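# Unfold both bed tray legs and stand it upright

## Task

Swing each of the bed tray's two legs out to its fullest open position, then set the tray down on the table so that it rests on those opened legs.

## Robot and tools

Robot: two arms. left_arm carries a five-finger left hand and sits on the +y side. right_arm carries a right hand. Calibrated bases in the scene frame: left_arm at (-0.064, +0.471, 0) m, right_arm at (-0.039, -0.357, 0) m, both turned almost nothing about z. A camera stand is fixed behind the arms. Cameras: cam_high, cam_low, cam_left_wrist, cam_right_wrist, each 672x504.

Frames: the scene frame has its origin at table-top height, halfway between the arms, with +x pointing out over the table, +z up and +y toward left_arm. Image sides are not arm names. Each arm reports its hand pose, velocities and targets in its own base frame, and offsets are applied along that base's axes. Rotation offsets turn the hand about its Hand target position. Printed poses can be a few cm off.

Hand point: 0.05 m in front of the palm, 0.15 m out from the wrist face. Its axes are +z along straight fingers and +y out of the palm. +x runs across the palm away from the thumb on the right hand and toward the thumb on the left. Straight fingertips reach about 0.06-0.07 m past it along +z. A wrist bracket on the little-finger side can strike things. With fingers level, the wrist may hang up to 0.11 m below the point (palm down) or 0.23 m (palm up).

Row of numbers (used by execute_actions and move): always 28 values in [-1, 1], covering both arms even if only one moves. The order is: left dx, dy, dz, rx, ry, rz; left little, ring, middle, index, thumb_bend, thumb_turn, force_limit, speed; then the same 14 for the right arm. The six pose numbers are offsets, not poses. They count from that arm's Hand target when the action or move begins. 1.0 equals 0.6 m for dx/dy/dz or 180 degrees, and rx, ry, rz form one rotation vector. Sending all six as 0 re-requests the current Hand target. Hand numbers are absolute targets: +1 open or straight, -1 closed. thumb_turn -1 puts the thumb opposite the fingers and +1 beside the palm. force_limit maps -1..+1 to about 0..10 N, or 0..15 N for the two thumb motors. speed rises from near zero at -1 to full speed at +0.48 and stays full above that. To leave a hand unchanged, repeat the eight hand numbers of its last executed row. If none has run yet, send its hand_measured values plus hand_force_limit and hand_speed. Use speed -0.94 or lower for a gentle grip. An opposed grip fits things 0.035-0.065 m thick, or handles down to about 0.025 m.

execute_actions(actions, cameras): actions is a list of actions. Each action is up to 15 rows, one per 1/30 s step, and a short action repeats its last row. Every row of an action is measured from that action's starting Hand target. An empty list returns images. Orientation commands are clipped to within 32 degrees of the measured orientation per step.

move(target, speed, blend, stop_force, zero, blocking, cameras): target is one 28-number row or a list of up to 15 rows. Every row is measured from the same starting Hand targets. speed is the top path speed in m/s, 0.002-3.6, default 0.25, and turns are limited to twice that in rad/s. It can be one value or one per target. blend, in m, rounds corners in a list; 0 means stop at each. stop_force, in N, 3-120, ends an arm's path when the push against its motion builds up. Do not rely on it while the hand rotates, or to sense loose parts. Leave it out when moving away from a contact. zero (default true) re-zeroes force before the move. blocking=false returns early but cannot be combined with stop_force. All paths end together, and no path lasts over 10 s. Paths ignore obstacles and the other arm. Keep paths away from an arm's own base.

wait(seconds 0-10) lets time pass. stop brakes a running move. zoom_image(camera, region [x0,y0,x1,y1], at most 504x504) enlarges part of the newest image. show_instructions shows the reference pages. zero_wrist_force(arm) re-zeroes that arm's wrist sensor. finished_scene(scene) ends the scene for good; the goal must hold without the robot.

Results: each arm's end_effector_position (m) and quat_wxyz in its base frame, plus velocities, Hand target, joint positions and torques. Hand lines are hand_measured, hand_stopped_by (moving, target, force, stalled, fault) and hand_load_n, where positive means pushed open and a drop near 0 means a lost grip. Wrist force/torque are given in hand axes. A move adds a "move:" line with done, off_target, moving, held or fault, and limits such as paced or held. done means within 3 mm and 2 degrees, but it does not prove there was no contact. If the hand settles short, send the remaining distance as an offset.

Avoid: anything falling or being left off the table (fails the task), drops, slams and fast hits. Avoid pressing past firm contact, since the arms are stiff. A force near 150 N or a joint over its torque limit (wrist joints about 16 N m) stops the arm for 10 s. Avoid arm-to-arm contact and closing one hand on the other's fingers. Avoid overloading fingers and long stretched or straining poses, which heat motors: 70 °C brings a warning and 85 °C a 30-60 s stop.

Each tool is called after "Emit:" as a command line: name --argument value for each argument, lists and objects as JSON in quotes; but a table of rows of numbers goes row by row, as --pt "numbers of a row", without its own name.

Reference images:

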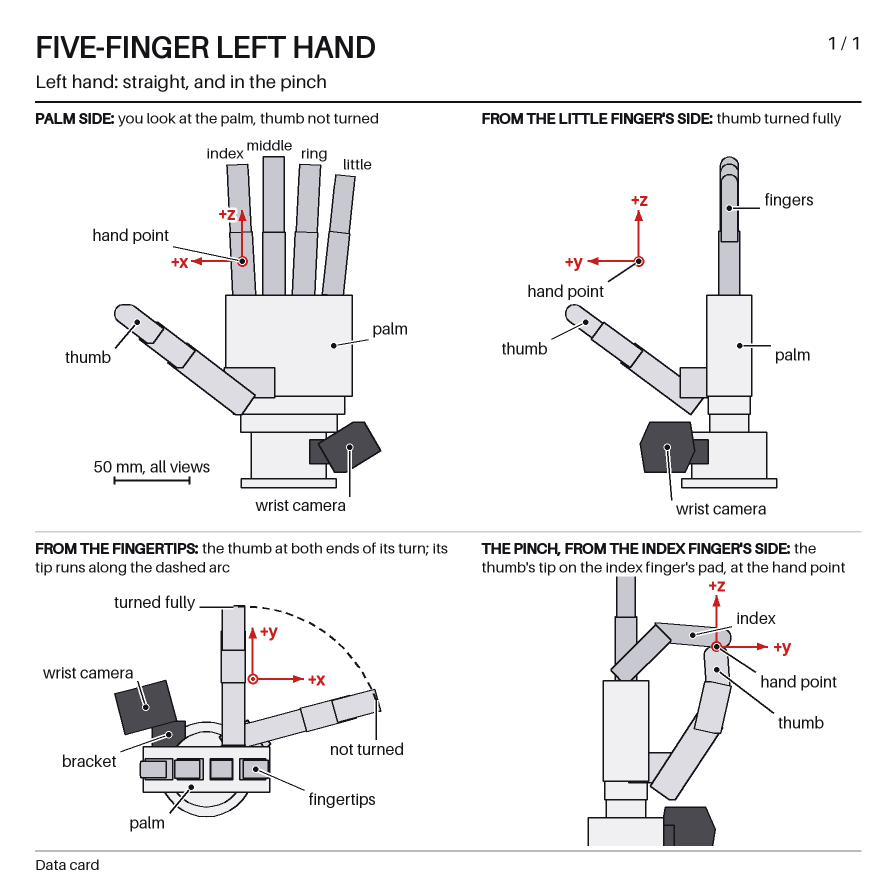

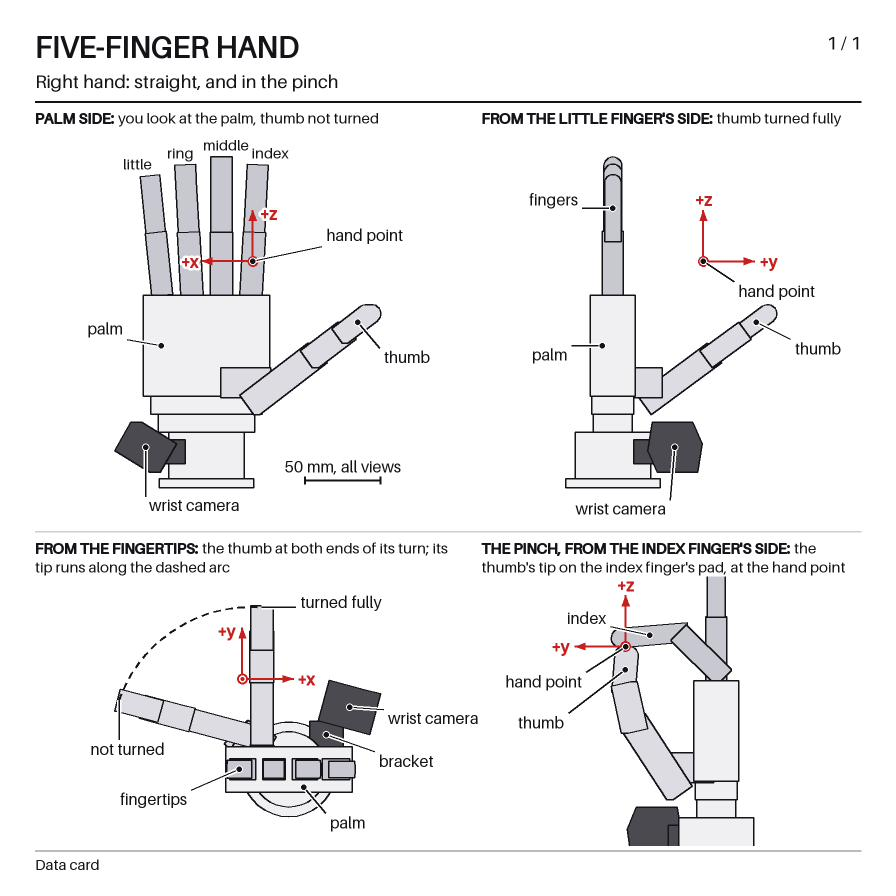

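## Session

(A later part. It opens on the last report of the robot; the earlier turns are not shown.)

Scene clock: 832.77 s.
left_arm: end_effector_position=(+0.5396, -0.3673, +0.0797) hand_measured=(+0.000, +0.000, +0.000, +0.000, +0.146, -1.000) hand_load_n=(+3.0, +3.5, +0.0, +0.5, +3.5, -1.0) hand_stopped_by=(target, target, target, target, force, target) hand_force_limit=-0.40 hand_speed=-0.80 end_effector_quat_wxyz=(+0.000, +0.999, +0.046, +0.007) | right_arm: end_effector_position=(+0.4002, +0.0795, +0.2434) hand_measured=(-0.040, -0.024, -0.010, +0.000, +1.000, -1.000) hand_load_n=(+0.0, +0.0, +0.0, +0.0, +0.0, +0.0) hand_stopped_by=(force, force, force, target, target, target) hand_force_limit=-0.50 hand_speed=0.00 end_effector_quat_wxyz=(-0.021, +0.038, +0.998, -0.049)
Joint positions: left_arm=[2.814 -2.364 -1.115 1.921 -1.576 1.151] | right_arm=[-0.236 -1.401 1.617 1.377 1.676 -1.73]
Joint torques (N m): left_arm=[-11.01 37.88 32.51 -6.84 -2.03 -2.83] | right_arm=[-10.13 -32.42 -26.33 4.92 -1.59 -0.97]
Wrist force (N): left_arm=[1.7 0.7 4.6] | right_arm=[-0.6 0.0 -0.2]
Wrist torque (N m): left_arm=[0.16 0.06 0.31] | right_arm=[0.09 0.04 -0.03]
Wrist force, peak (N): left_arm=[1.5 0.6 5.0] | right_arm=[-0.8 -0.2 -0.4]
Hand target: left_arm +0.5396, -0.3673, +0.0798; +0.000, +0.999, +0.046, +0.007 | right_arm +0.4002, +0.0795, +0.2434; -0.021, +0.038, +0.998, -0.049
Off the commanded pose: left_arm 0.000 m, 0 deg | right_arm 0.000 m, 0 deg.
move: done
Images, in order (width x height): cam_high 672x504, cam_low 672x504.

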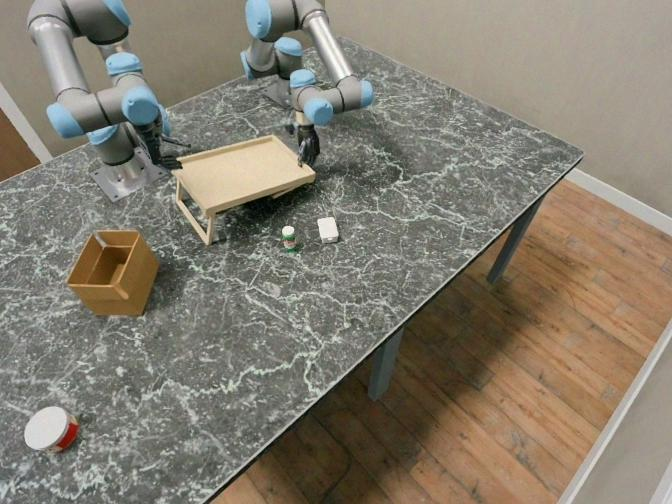

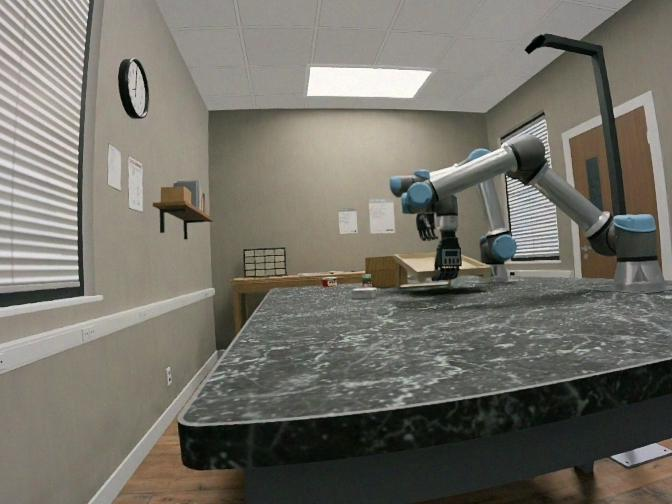

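Emit:
move --pt "0 -0.0242 0.0805 0.0444 0 0 0 0 0 0 -0.3 -1 -0.4 -0.8 -0.15 0.184 0.095 0 0 0 -0.15 -0.15 -0.15 0 1 -1 -0.5 0" --pt "0 -0.0543 0.1475 0.0833 0 0 0 0 0 0 -0.3 -1 -0.4 -0.8 -0.3 0.3675 0.095 0 0 0 -0.15 -0.15 -0.15 0 1 -1 -0.5 0" --speed 0.12 --blend '[0.01,0]' --cameras '["cam_high","cam_low","cam_right_wrist"]'

Emit:
zoom_image --camera "cam_high" --region '[150, 60, 360, 250]'

Emit:
zoom_image --camera "cam_low" --region '[380, 210, 540, 310]'

Scene clock: 842.90 s.
left_arm: end_effector_position=(+0.5396, -0.3999, +0.1683) hand_measured=(+0.000, +0.000, +0.000, +0.000, +0.144, -1.000) hand_load_n=(+4.0, +0.5, +0.0, +0.0, +1.5, -0.5) hand_stopped_by=(target, target, target, target, force, target) hand_force_limit=-0.40 hand_speed=-0.80 end_effector_quat_wxyz=(-0.131, +0.990, +0.045, +0.013) | right_arm: end_effector_position=(+0.2202, +0.3000, +0.3004) hand_measured=(-0.040, -0.024, -0.010, +0.000, +1.000, -1.000) hand_load_n=(+0.0, +0.0, +0.0, +0.0, +0.0, +0.0) hand_stopped_by=(force, force, force, target, target, target) hand_force_limit=-0.50 hand_speed=0.00 end_effector_quat_wxyz=(-0.021, +0.038, +0.998, -0.049)
Joint positions: left_arm=[2.663 -2.496 -0.659 1.473 -1.81 0.988] | right_arm=[0.522 -1.541 1.642 1.558 1.632 -0.97]
Joint torques (N m): left_arm=[-11.45 41.34 34.26 -6.96 -2.83 -2.71] | right_arm=[10.43 -11 -26.09 5.41 0.71 1.34]
Wrist force (N): left_arm=[1.8 1.4 4.1] | right_arm=[-0.4 -0.1 -0.8]
Wrist torque (N m): left_arm=[0.11 -0.01 0.22] | right_arm=[0.10 0.08 -0.15]
Wrist force, peak (N): left_arm=[1.6 0.7 5.2] | right_arm=[-1.1 -0.5 0.3]
Hand target: left_arm +0.5396, -0.3999, +0.1683; -0.131, +0.990, +0.045, +0.013 | right_arm +0.2202, +0.3000, +0.3004; -0.021, +0.038, +0.998, -0.049
Off the commanded pose: left_arm 0.000 m, 0 deg | right_arm 0.000 m, 0 deg.
move: done
Images, in order (width x height): cam_high 672x504, cam_low 672x504, cam_right_wrist 672x504.

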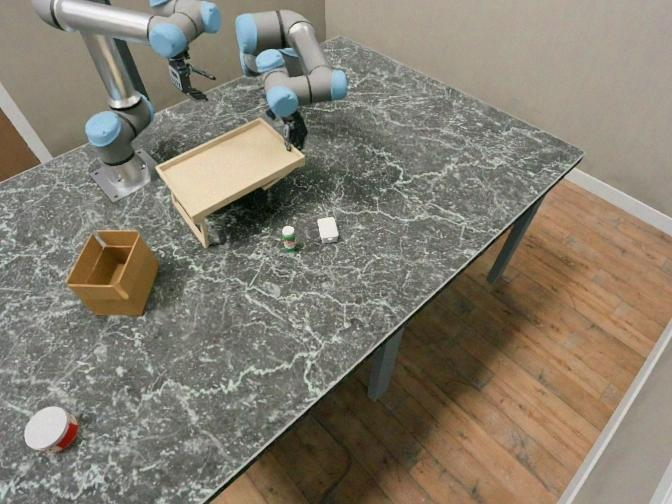

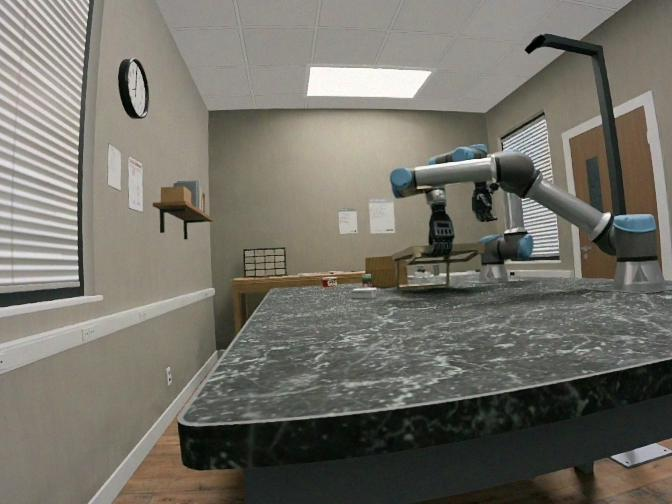

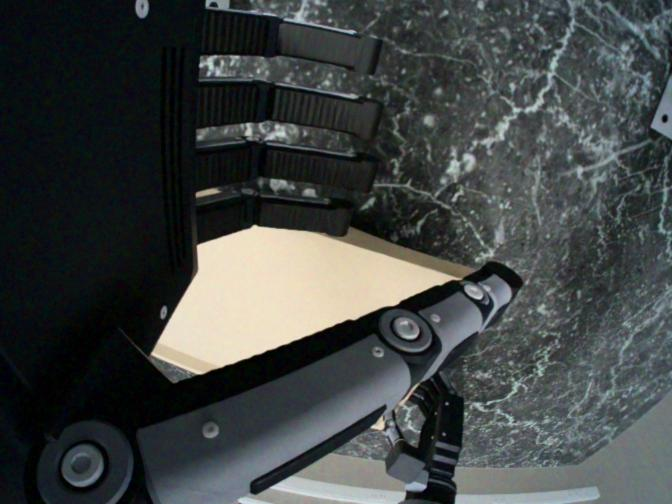

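Scaled by 2.400 from the camera's 672x504 image, which has a finer 960x720 frame.

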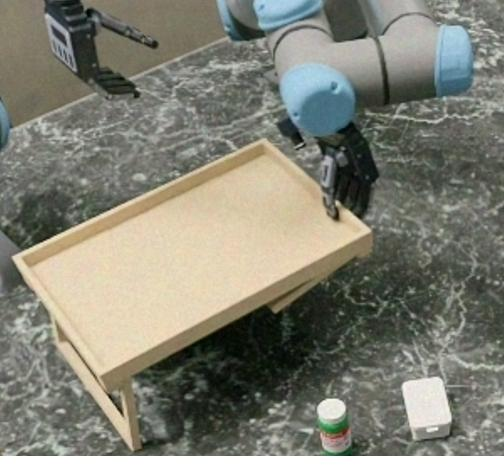

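Scaled by 3.150 from the camera's 672x504 image, which has a finer 960x720 frame.

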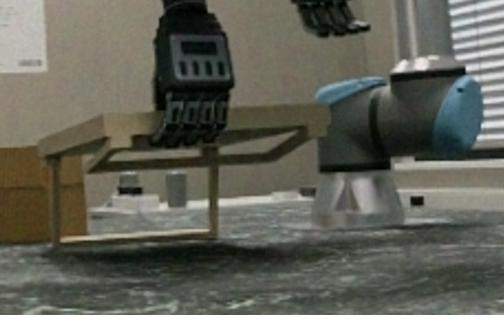

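Emit:
move --pt "0 0 0 0 0 0 0 0 0 0 -0.35 -1 -0.4 -0.8 0.033 0.033 -0.083 0.0412 -0.4593 0.0141 1 1 1 1 1 -0.4 -0.5 0.2" --pt "0 0 0 0 0 0 0 0 0 0 -0.35 -1 -0.4 -0.8 0.075 0.0567 -0.2717 0.0412 -0.4593 0.0141 1 1 1 1 1 -0.4 -0.5 0.2" --speed 0.25 --blend '[0.02,0]' --cameras '["cam_high","cam_low","cam_right_wrist"]'

Emit:
zoom_image --camera "cam_right_wrist" --region '[180, 60, 560, 330]'

Scene clock: 868.80 s.
left_arm: end_effector_position=(+0.5396, -0.3998, +0.1683) hand_measured=(+0.182, +0.176, +0.044, +0.002, +0.132, -1.000) hand_load_n=(+0.0, +0.0, +0.0, +11.5, +14.5, +7.0) hand_stopped_by=(target, target, target, target, force, target) hand_force_limit=-0.40 hand_speed=-0.80 end_effector_quat_wxyz=(-0.131, +0.990, +0.045, +0.013) | right_arm: end_effector_position=(+0.2652, +0.3340, +0.1374) hand_measured=(+1.000, +1.000, +1.000, +1.000, +1.000, -0.400) hand_load_n=(+0.0, +0.0, +0.0, +0.0, +0.0, +0.0) hand_stopped_by=(target, target, target, target, target, target) hand_force_limit=-0.50 hand_speed=0.20 end_effector_quat_wxyz=(+0.641, +0.040, +0.765, +0.047)
Joint positions: left_arm=[2.663 -2.496 -0.659 1.472 -1.81 0.988] | right_arm=[1.012 -1.388 2.449 -0.751 2.539 -1.189]
Joint torques (N m): left_arm=[-10.67 58 23.92 0.5 -2.38 2.06] | right_arm=[-10.75 -9.05 -0.13 -2.78 -1.84 -1.26]
Wrist force (N): left_arm=[3.9 2.2 4.6] | right_arm=[0.5 1.3 -0.1]
Wrist torque (N m): left_arm=[0.28 -0.67 0.03] | right_arm=[0.15 -0.18 0.02]
Wrist force, peak (N): left_arm=[10.8 3.7 24.3] | right_arm=[-37.0 4.2 -19.3]
Hand target: left_arm +0.5396, -0.3999, +0.1683; -0.131, +0.990, +0.045, +0.013 | right_arm +0.2652, +0.3340, +0.1374; +0.641, +0.040, +0.765, +0.047
Off the commanded pose: left_arm 0.000 m, 0 deg | right_arm 0.000 m, 0 deg.
move: done; blend cut to 0 m at target 1
Images, in order (width x height): cam_high 672x504, cam_low 672x504, cam_right_wrist 672x504.

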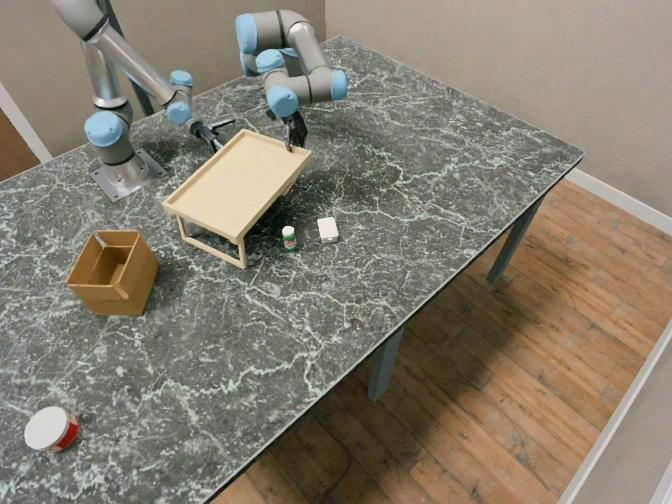

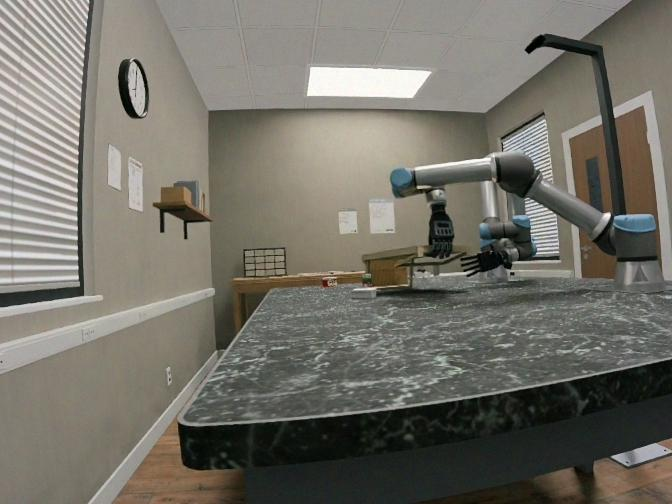

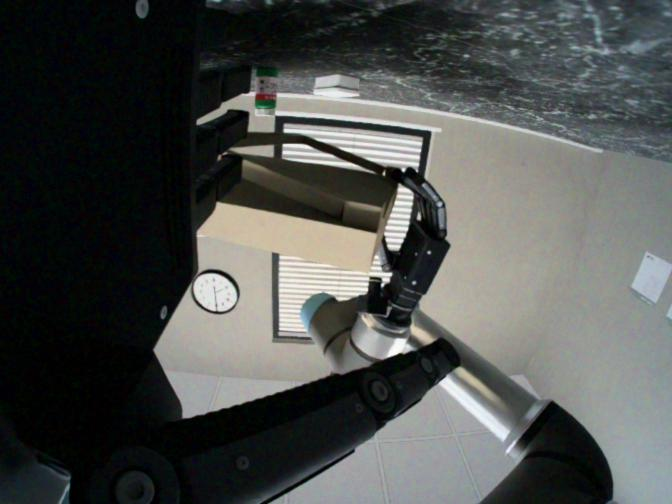

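Scaled by 1.326 from the camera's 672x504 image, which has a finer 960x720 frame.

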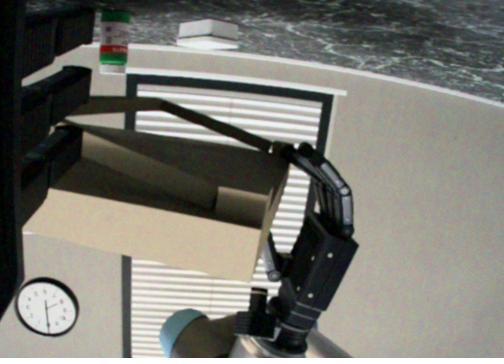

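Emit:
move --target '[0,0,0,0,0,0.0667,0,0,0,0,-0.35,-1,-0.4,-0.8, -0.1,0,0,0,0,0,1,1,1,1,1,-0.4,-0.5,0.2]' --speed 0.1 --cameras '["cam_high","cam_low","cam_left_wrist","cam_right_wrist"]'

Emit:
zoom_image --camera "cam_high" --region '[150, 80, 350, 280]'

Emit:
zoom_image --camera "cam_low" --region '[360, 210, 540, 310]'

Scene clock: 881.87 s.
left_arm: end_effector_position=(+0.5396, -0.3999, +0.1683) hand_measured=(+0.182, +0.176, +0.044, +0.000, +0.128, -1.000) hand_load_n=(+0.0, +0.0, +0.0, +4.0, +0.0, +0.0) hand_stopped_by=(target, target, target, target, force, target) hand_force_limit=-0.40 hand_speed=-0.80 end_effector_quat_wxyz=(-0.131, +0.980, +0.148, -0.001) | right_arm: end_effector_position=(+0.2053, +0.3340, +0.1374) hand_measured=(+1.000, +1.000, +1.000, +1.000, +1.000, -0.400) hand_load_n=(+0.0, +0.0, +0.0, +0.0, +0.0, +0.0) hand_stopped_by=(target, target, target, target, target, target) hand_force_limit=-0.50 hand_speed=0.20 end_effector_quat_wxyz=(+0.641, +0.040, +0.765, +0.047)
Joint positions: left_arm=[2.654 -2.523 -0.621 1.412 -1.78 0.766] | right_arm=[1.237 -1.336 2.405 -0.601 2.749 -1.01]
Joint torques (N m): left_arm=[-10.99 43.49 33.87 -6.92 1.79 -2.86] | right_arm=[11.41 -11.33 -18.41 3.02 3.33 1.34]
Wrist force (N): left_arm=[2.9 2.1 3.9] | right_arm=[0.4 1.7 0.3]
Wrist torque (N m): left_arm=[0.19 -0.45 0.25] | right_arm=[0.17 -0.18 0.01]
Wrist force, peak (N): left_arm=[3.4 2.4 5.1] | right_arm=[0.5 2.1 -0.4]
Hand target: left_arm +0.5396, -0.3999, +0.1683; -0.131, +0.980, +0.148, -0.001 | right_arm +0.2052, +0.3340, +0.1374; +0.641, +0.040, +0.765, +0.047
Off the commanded pose: left_arm 0.000 m, 0 deg | right_arm 0.000 m, 0 deg.
move: done

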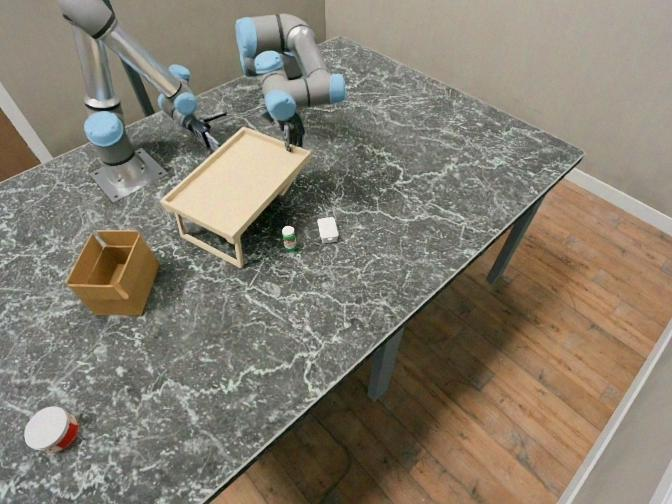

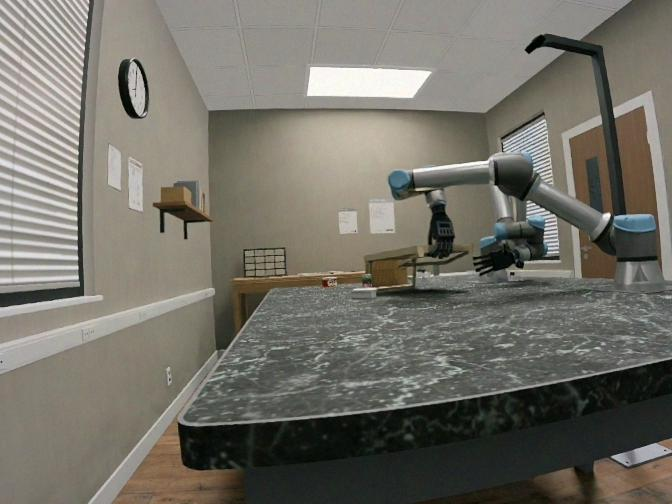

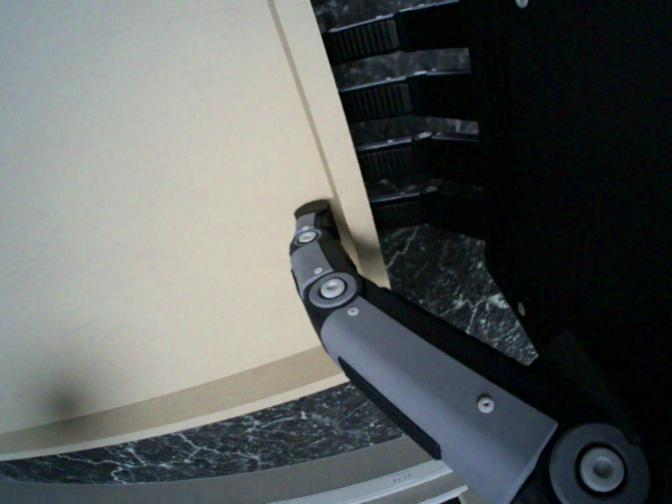

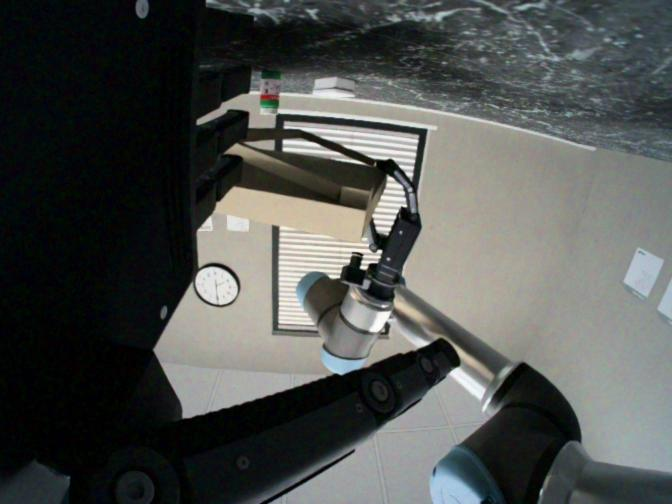

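Scaled by 2.520 from the camera's 672x504 image, which has a finer 960x720 frame.

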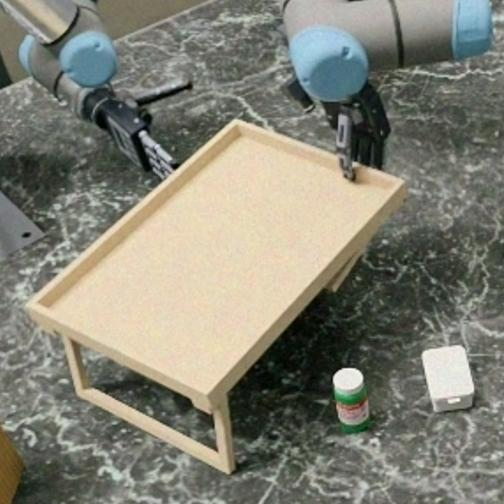

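Scaled by 2.800 from the camera's 672x504 image, which has a finer 960x720 frame.

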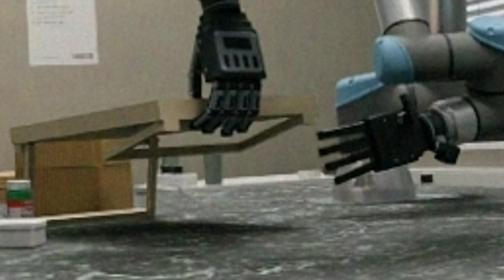

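Emit:
zoom_image --camera "cam_right_wrist" --region '[190, 100, 430, 280]'

Emit:
move --target '[0,0,0,0,0,0,-0.02,-0.02,-0.02,0,-0.45,-1,-0.4,-0.85, 0,0.1,0,0,0,0,1,1,1,1,1,-0.4,-0.5,0.2]' --speed 0.1 --cameras '["cam_right_wrist"]'

Emit:
zoom_image --camera "cam_right_wrist" --region '[190, 100, 430, 280]'

Scaled by 2.100 from the camera's 672x504 image, which has a finer 960x720 frame.

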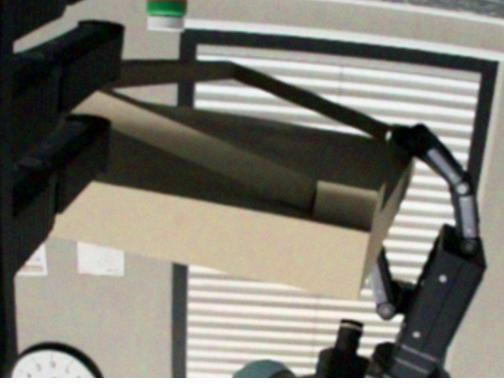

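Scene clock: 889.03 s.
left_arm: end_effector_position=(+0.5396, -0.3999, +0.1683) hand_measured=(-0.020, -0.020, -0.020, +0.000, +0.068, -1.000) hand_load_n=(+0.5, +0.0, +2.5, +2.0, +5.5, +0.5) hand_stopped_by=(target, target, target, target, force, target) hand_force_limit=-0.40 hand_speed=-0.85 end_effector_quat_wxyz=(-0.131, +0.980, +0.148, -0.001) | right_arm: end_effector_position=(+0.2052, +0.3940, +0.1374) hand_measured=(+1.000, +1.000, +1.000, +1.000, +1.000, -0.400) hand_load_n=(+0.0, +0.0, +0.0, +0.0, +0.0, +0.0) hand_stopped_by=(target, target, target, target, target, target) hand_force_limit=-0.50 hand_speed=0.20 end_effector_quat_wxyz=(+0.641, +0.040, +0.765, +0.047)
Joint positions: left_arm=[2.654 -2.523 -0.621 1.412 -1.78 0.766] | right_arm=[1.302 -1.207 2.215 -0.457 2.805 -0.922]
Joint torques (N m): left_arm=[-9.53 44.29 32.68 -5.56 1.69 -2.5] | right_arm=[11.06 -17.21 -18.61 3.43 3.48 1.63]
Wrist force (N): left_arm=[2.9 2.1 4.4] | right_arm=[0.5 1.5 -0.9]
Wrist torque (N m): left_arm=[0.24 -0.40 0.23] | right_arm=[0.22 -0.11 -0.04]
Wrist force, peak (N): left_arm=[2.8 2.0 5.2] | right_arm=[0.5 2.3 -0.8]
Hand target: left_arm +0.5396, -0.3999, +0.1683; -0.131, +0.980, +0.148, -0.001 | right_arm +0.2052, +0.3940, +0.1374; +0.641, +0.040, +0.765, +0.047
Off the commanded pose: left_arm 0.000 m, 0 deg | right_arm 0.000 m, 0 deg.
move: done
Images, in order (width x height): cam_right_wrist 672x504.

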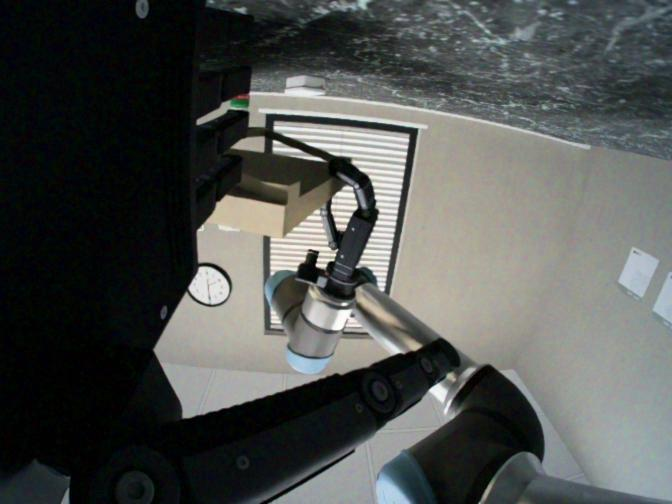

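Scaled by 2.100 from the camera's 672x504 image, which has a finer 960x720 frame.

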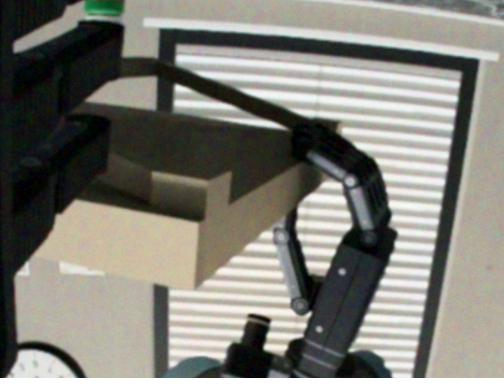

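Emit:
move --target '[0,0,0,0,0,0,-0.02,-0.02,-0.02,0,-0.45,-1,-0.4,-0.85, -0.0253,-0.2067,0,0,0,0,1,1,1,1,1,-0.4,-0.5,0.2]' --speed 0.15 --cameras '["cam_right_wrist"]'

Emit:
zoom_image --camera "cam_right_wrist" --region '[190, 90, 550, 330]'

Emit:
move --target '[0,0,0,0,0,0,-0.02,-0.02,-0.02,0,-0.45,-1,-0.4,-0.85, 0,-0.1,0,0,0,0,1,1,1,1,1,-0.4,-0.5,0.2]' --speed 0.15 --cameras '["cam_right_wrist"]'

Emit:
zoom_image --camera "cam_right_wrist" --region '[190, 90, 550, 330]'

Scene clock: 931.40 s.
left_arm: end_effector_position=(+0.5396, -0.3999, +0.1683) hand_measured=(-0.020, -0.020, -0.020, +0.000, +0.068, -1.000) hand_load_n=(+0.0, +0.0, +2.5, +2.0, +5.0, +1.0) hand_stopped_by=(target, target, target, target, force, target) hand_force_limit=-0.40 hand_speed=-0.85 end_effector_quat_wxyz=(-0.131, +0.980, +0.148, -0.001) | right_arm: end_effector_position=(+0.1901, +0.2700, +0.1374) hand_measured=(+1.000, +1.000, +1.000, +1.000, +1.000, -0.400) hand_load_n=(+0.0, +0.0, +0.0, +0.0, +0.0, +0.0) hand_stopped_by=(target, target, target, target, target, target) hand_force_limit=-0.50 hand_speed=0.20 end_effector_quat_wxyz=(+0.641, +0.040, +0.765, +0.047)
Joint positions: left_arm=[2.654 -2.523 -0.621 1.412 -1.78 0.766] | right_arm=[1.2 -1.475 2.588 -0.683 2.715 -1.051]
Joint torques (N m): left_arm=[-3.93 46.32 30.08 -0.17 0.54 -1.54] | right_arm=[-10.96 -20.25 2.08 -2.15 -1.66 -1.13]
Wrist force (N): left_arm=[2.9 2.0 5.0] | right_arm=[0.9 1.7 0.3]
Wrist torque (N m): left_arm=[0.21 -0.40 0.23] | right_arm=[0.22 -0.14 0.06]
Wrist force, peak (N): left_arm=[2.9 2.3 5.1] | right_arm=[0.5 2.6 -0.8]
Hand target: left_arm +0.5396, -0.3999, +0.1683; -0.131, +0.980, +0.148, -0.001 | right_arm +0.1901, +0.2700, +0.1374; +0.641, +0.040, +0.765, +0.047
Off the commanded pose: left_arm 0.000 m, 0 deg | right_arm 0.000 m, 0 deg.
move: done
Images, in order (width x height): cam_right_wrist 672x504.

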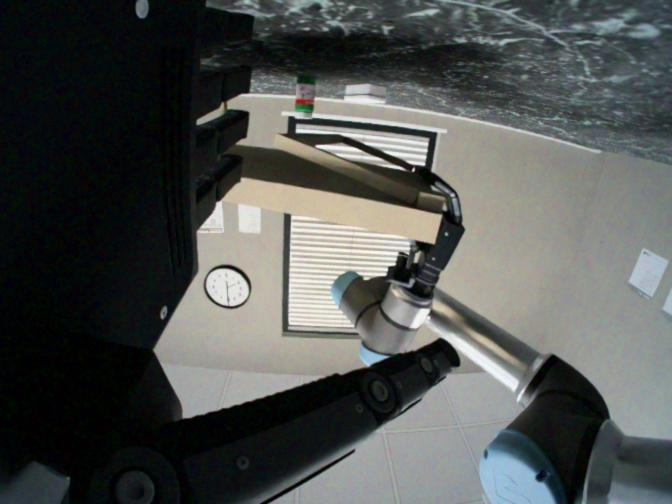

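Scaled by 1.400 from the camera's 672x504 image, which has a finer 960x720 frame.

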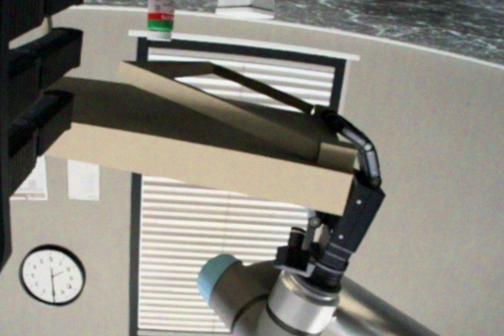

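Scene clock: 932.30 s.
left_arm: end_effector_position=(+0.5396, -0.3999, +0.1683) hand_measured=(-0.020, -0.020, -0.020, +0.000, +0.068, -1.000) hand_load_n=(+0.0, +0.0, +2.5, +1.5, +5.0, +0.5) hand_stopped_by=(target, target, target, target, force, target) hand_force_limit=-0.40 hand_speed=-0.85 end_effector_quat_wxyz=(-0.131, +0.980, +0.148, -0.001) | right_arm: end_effector_position=(+0.1897, +0.2398, +0.1367) hand_measured=(+1.000, +1.000, +1.000, +1.000, +1.000, -0.400) hand_load_n=(+0.0, +0.0, +0.0, +0.0, +0.0, -0.5) hand_stopped_by=(target, target, target, target, target, target) hand_force_limit=-0.50 hand_speed=0.20 end_effector_quat_wxyz=(+0.641, +0.042, +0.765, +0.045)
Joint positions: left_arm=[2.654 -2.523 -0.621 1.412 -1.78 0.766] | right_arm=[1.13 -1.57 2.684 -0.733 2.655 -1.106]
Joint torques (N m): left_arm=[-2.62 46.72 29.38 0.26 0.54 -1.44] | right_arm=[11.44 0.36 -17.17 1.73 3.03 1.09]
Wrist force (N): left_arm=[3.1 1.9 4.0] | right_arm=[0.8 1.5 -0.2]
Wrist torque (N m): left_arm=[0.23 -0.43 0.24] | right_arm=[0.17 -0.17 0.03]
Wrist force, peak (N): left_arm=[2.9 2.2 5.1] | right_arm=[0.8 2.6 0.2]
Hand target: left_arm +0.5396, -0.3999, +0.1683; -0.131, +0.980, +0.148, -0.001 | right_arm +0.1897, +0.2398, +0.1367; +0.641, +0.042, +0.765, +0.045 (not the last commanded pose)
Off the commanded pose: left_arm 0.000 m, 0 deg | right_arm 0.030 m, 0 deg.
move: held (right_arm; a check stopped the path); limits=held
pose unreachable (right arm): on one or more control steps of this call, first in action 0 (counted from 0), this arm could not follow its commanded pose, so it was not sent that pose on those steps. It may still have moved: this result reports where it is.
cause: moving toward the commanded pose would bring two parts of the arm too close to each other (joints 3 (elbow) to 5 (wrist 2) lie between them).
Images, in order (width x height): cam_right_wrist 672x504.

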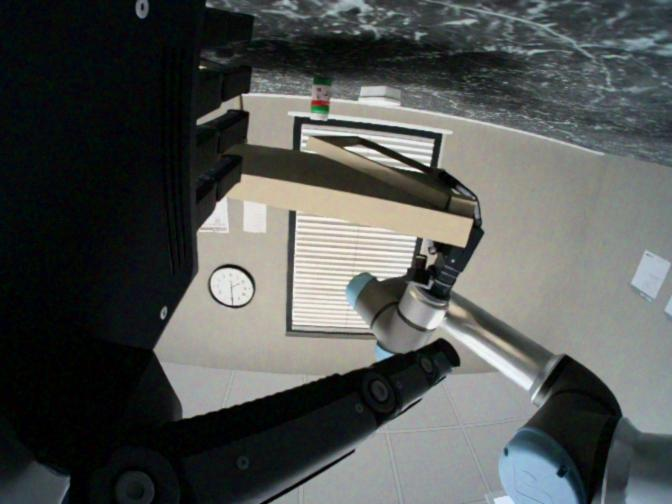

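Scaled by 1.400 from the camera's 672x504 image, which has a finer 960x720 frame.

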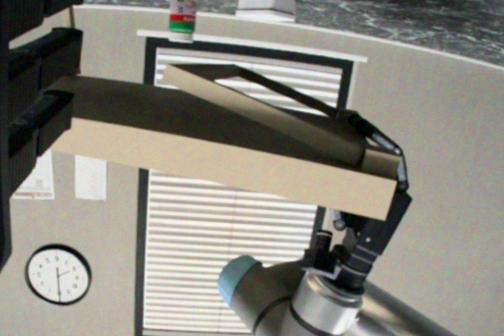

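Emit:
move --target '[0,0,0,0,0,0,-0.02,-0.02,-0.02,0,-0.45,-1,-0.4,-0.85, 0.02,0.03,0.35,0,0,0,1,1,1,1,1,-0.4,-0.5,0.2]' --speed 0.2 --cameras '["cam_high"]'

Emit:
move --target '[-0.0083,0.1917,0,0,0,-0.0444,-0.02,-0.02,-0.02,0,-0.45,-1,-0.4,-0.85, 0,0,0,0,0,0,1,1,1,1,1,-0.4,-0.5,0.2]' --speed 0.06 --cameras '["cam_high","cam_low","cam_left_wrist"]'

Emit:
zoom_image --camera "cam_high" --region '[170, 60, 370, 260]'

Scene clock: 963.87 s.
left_arm: end_effector_position=(+0.5396, -0.3999, +0.1683) hand_measured=(-0.020, -0.020, -0.020, +0.000, +0.068, -1.000) hand_load_n=(+0.5, +0.0, +2.5, +2.0, +5.0, +0.5) hand_stopped_by=(target, target, target, target, force, target) hand_force_limit=-0.40 hand_speed=-0.85 end_effector_quat_wxyz=(-0.131, +0.980, +0.148, -0.001) | right_arm: end_effector_position=(+0.2017, +0.2578, +0.3467) hand_measured=(+1.000, +1.000, +1.000, +1.000, +1.000, -0.400) hand_load_n=(+0.0, +0.0, +0.0, +0.0, +0.0, -0.5) hand_stopped_by=(target, target, target, target, target, target) hand_force_limit=-0.50 hand_speed=0.20 end_effector_quat_wxyz=(+0.641, +0.042, +0.765, +0.045)
Joint positions: left_arm=[2.654 -2.523 -0.621 1.412 -1.78 0.766] | right_arm=[1.11 -2.032 2.283 0.118 2.636 -1.121]
Joint torques (N m): left_arm=[3.45 50.32 26.75 0.21 -0.38 -0.23] | right_arm=[10.95 7.24 -27.93 2.48 2.98 1.46]
Wrist force (N): left_arm=[2.9 2.0 4.0] | right_arm=[0.8 1.6 -0.6]
Wrist torque (N m): left_arm=[0.23 -0.40 0.23] | right_arm=[0.23 -0.14 0.01]
Wrist force, peak (N): left_arm=[3.0 2.2 5.1] | right_arm=[1.6 2.4 0.4]
Hand target: left_arm +0.5396, -0.3999, +0.1683; -0.131, +0.980, +0.148, -0.001 | right_arm +0.2017, +0.2578, +0.3467; +0.641, +0.042, +0.765, +0.045
Off the commanded pose: left_arm 0.000 m, 0 deg | right_arm 0.000 m, 0 deg.
move: done
Images, in order (width x height): cam_high 672x504.

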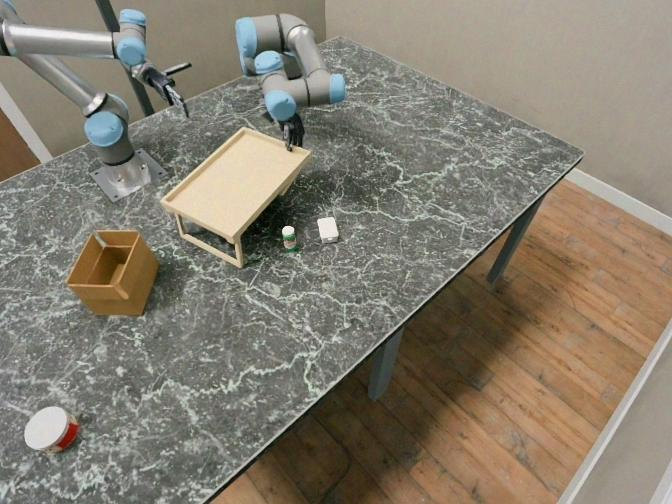

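Scene clock: 966.23 s.
left_arm: end_effector_position=(+0.5346, -0.2849, +0.1683) hand_measured=(-0.020, -0.020, -0.020, +0.000, +0.068, -1.000) hand_load_n=(+0.0, +0.0, +1.5, +4.0, +6.0, +3.0) hand_stopped_by=(target, target, target, target, force, target) hand_force_limit=-0.40 hand_speed=-0.85 end_effector_quat_wxyz=(-0.131, +0.988, +0.080, +0.008) | right_arm: end_effector_position=(+0.2017, +0.2578, +0.3467) hand_measured=(+1.000, +1.000, +1.000, +1.000, +1.000, -0.400) hand_load_n=(+0.0, +0.0, +0.0, +0.0, +0.0, +0.0) hand_stopped_by=(target, target, target, target, target, target) hand_force_limit=-0.50 hand_speed=0.20 end_effector_quat_wxyz=(+0.641, +0.042, +0.765, +0.045)
Joint positions: left_arm=[2.834 -2.278 -1.043 1.664 -1.82 1.091] | right_arm=[1.11 -2.032 2.283 0.118 2.636 -1.121]
Joint torques (N m): left_arm=[11.27 58.26 5.92 0.79 -3.23 2.66] | right_arm=[10.94 8.05 -28.23 2.67 3.1 1.45]
Wrist force (N): left_arm=[2.9 2.6 4.7] | right_arm=[0.7 1.7 -0.4]
Wrist torque (N m): left_arm=[0.26 -0.48 -0.03] | right_arm=[0.22 -0.12 -0.02]
Wrist force, peak (N): left_arm=[3.0 2.7 5.2] | right_arm=[0.8 1.8 -0.3]
Hand target: left_arm +0.5346, -0.2849, +0.1683; -0.131, +0.988, +0.080, +0.008 | right_arm +0.2017, +0.2578, +0.3467; +0.641, +0.042, +0.765, +0.045
Off the commanded pose: left_arm 0.000 m, 0 deg | right_arm 0.000 m, 0 deg.
move: done
Images, in order (width x height): cam_high 672x504, cam_low 672x504, cam_left_wrist 672x504.

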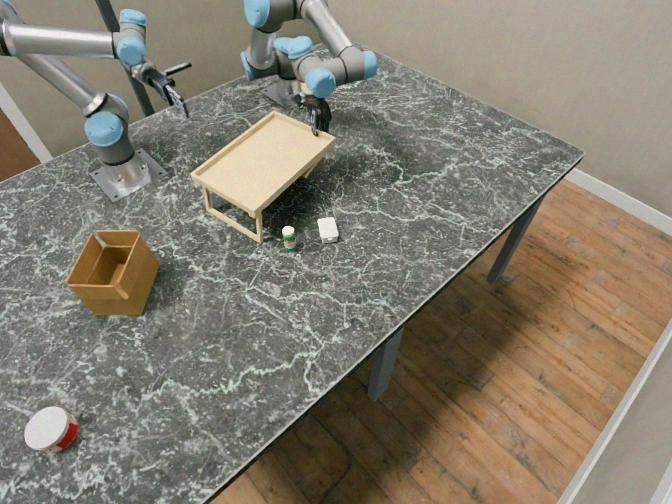

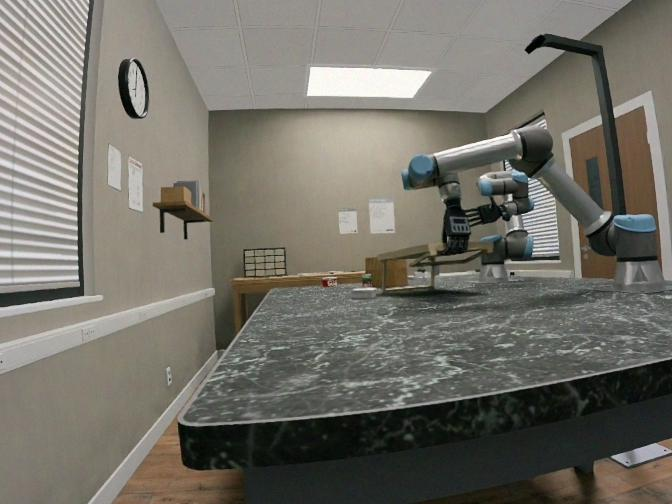

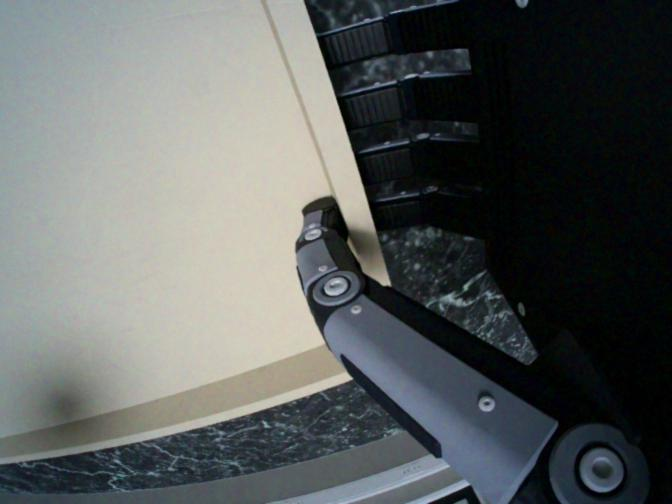

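Scaled by 2.520 from the camera's 672x504 image, which has a finer 960x720 frame.

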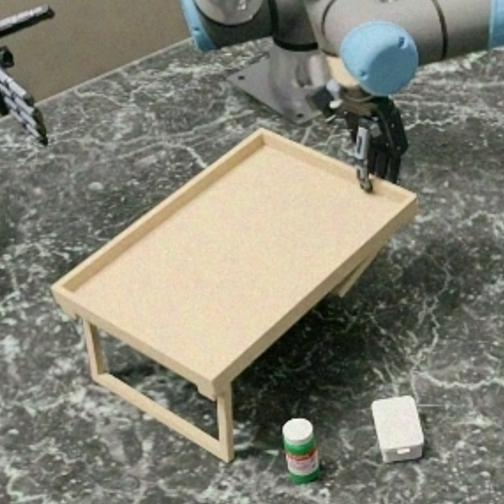

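Emit:
move --target '[-0.05,0.1667,0,0,0,-0.0444,-0.02,-0.02,-0.02,0,-0.45,-1,-0.4,-0.85, 0,0,0,0,0,0,1,1,1,1,1,-0.4,-0.5,0.2]' --speed 0.06 --cameras '["cam_high","cam_low","cam_left_wrist","cam_right_wrist"]'

Emit:
zoom_image --camera "cam_high" --region '[170, 60, 370, 260]'

Scene clock: 973.80 s.
left_arm: end_effector_position=(+0.5046, -0.1849, +0.1683) hand_measured=(-0.020, -0.020, -0.020, +0.000, +0.068, -1.000) hand_load_n=(+0.0, +0.0, +1.5, +6.0, +8.0, +4.5) hand_stopped_by=(target, target, target, target, force, target) hand_force_limit=-0.40 hand_speed=-0.85 end_effector_quat_wxyz=(-0.130, +0.991, +0.011, +0.017) | right_arm: end_effector_position=(+0.2017, +0.2578, +0.3467) hand_measured=(+1.000, +1.000, +1.000, +1.000, +1.000, -0.400) hand_load_n=(+0.0, +0.0, +0.0, +0.0, +0.0, +0.0) hand_stopped_by=(target, target, target, target, target, target) hand_force_limit=-0.50 hand_speed=0.20 end_effector_quat_wxyz=(+0.641, +0.042, +0.765, +0.045)
Joint positions: left_arm=[3.018 -2.081 -1.343 1.852 -1.834 1.426] | right_arm=[1.11 -2.032 2.283 0.118 2.636 -1.121]
Joint torques (N m): left_arm=[11.27 49.84 5.11 0.92 1.93 2.67] | right_arm=[10.68 7.64 -28.52 2.5 3.1 1.48]
Wrist force (N): left_arm=[3.2 2.4 4.4] | right_arm=[0.7 1.4 -0.3]
Wrist torque (N m): left_arm=[0.25 -0.51 -0.06] | right_arm=[0.18 -0.14 -0.02]
Wrist force, peak (N): left_arm=[3.1 2.7 5.2] | right_arm=[0.8 1.9 -0.6]
Hand target: left_arm +0.5046, -0.1848, +0.1683; -0.130, +0.991, +0.011, +0.017 | right_arm +0.2017, +0.2578, +0.3467; +0.641, +0.042, +0.765, +0.045
Off the commanded pose: left_arm 0.000 m, 0 deg | right_arm 0.000 m, 0 deg.
move: done

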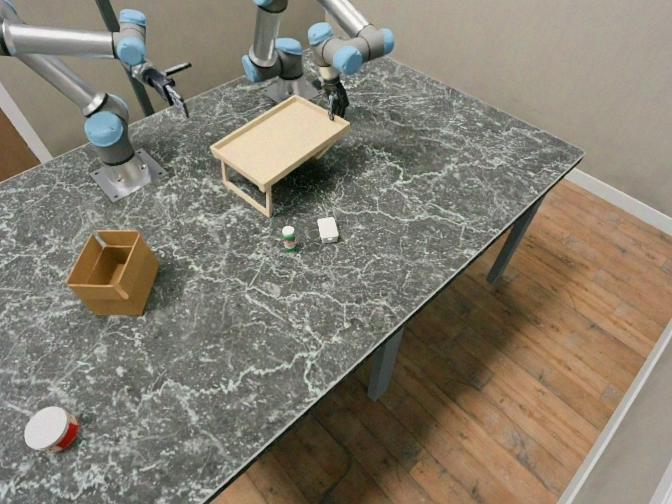

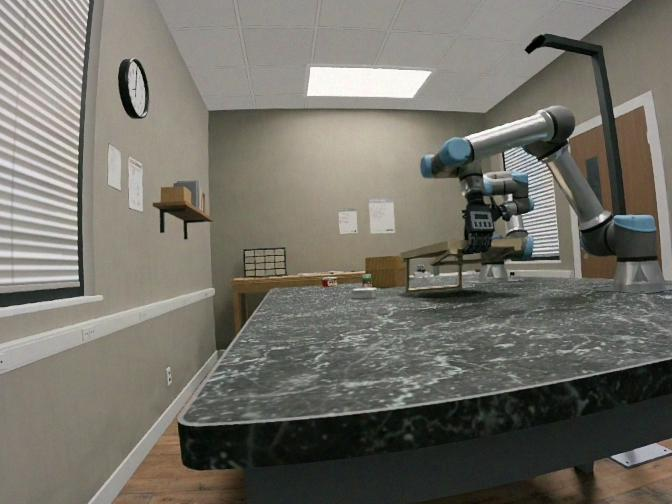

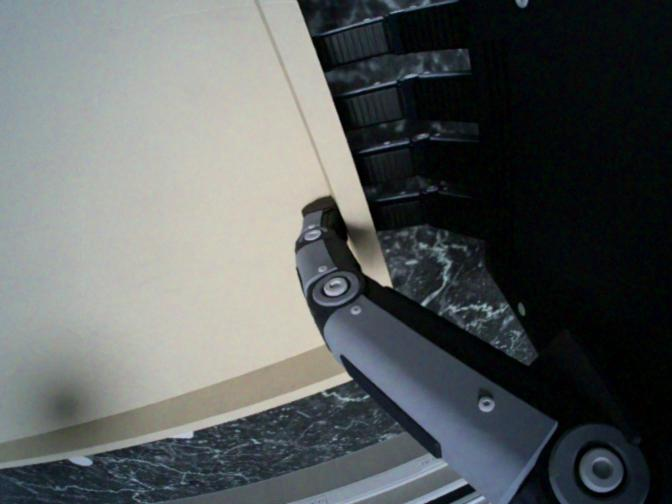

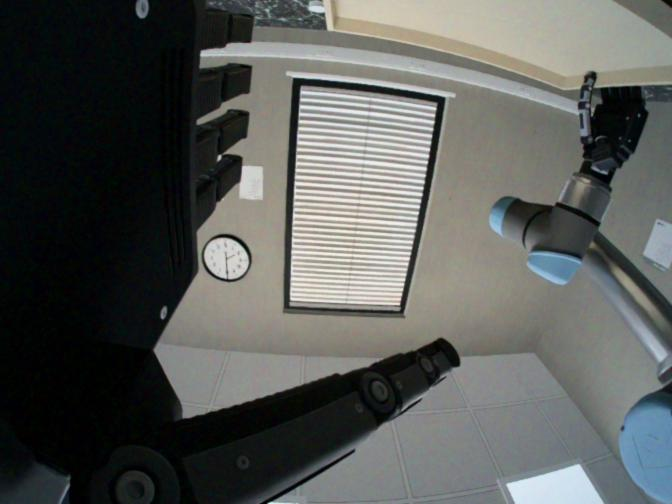

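Scaled by 2.520 from the camera's 672x504 image, which has a finer 960x720 frame.

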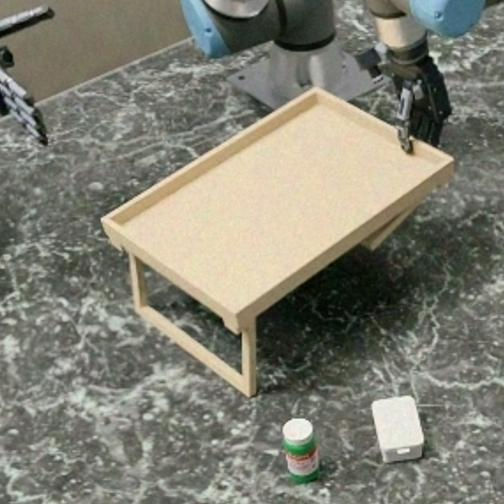

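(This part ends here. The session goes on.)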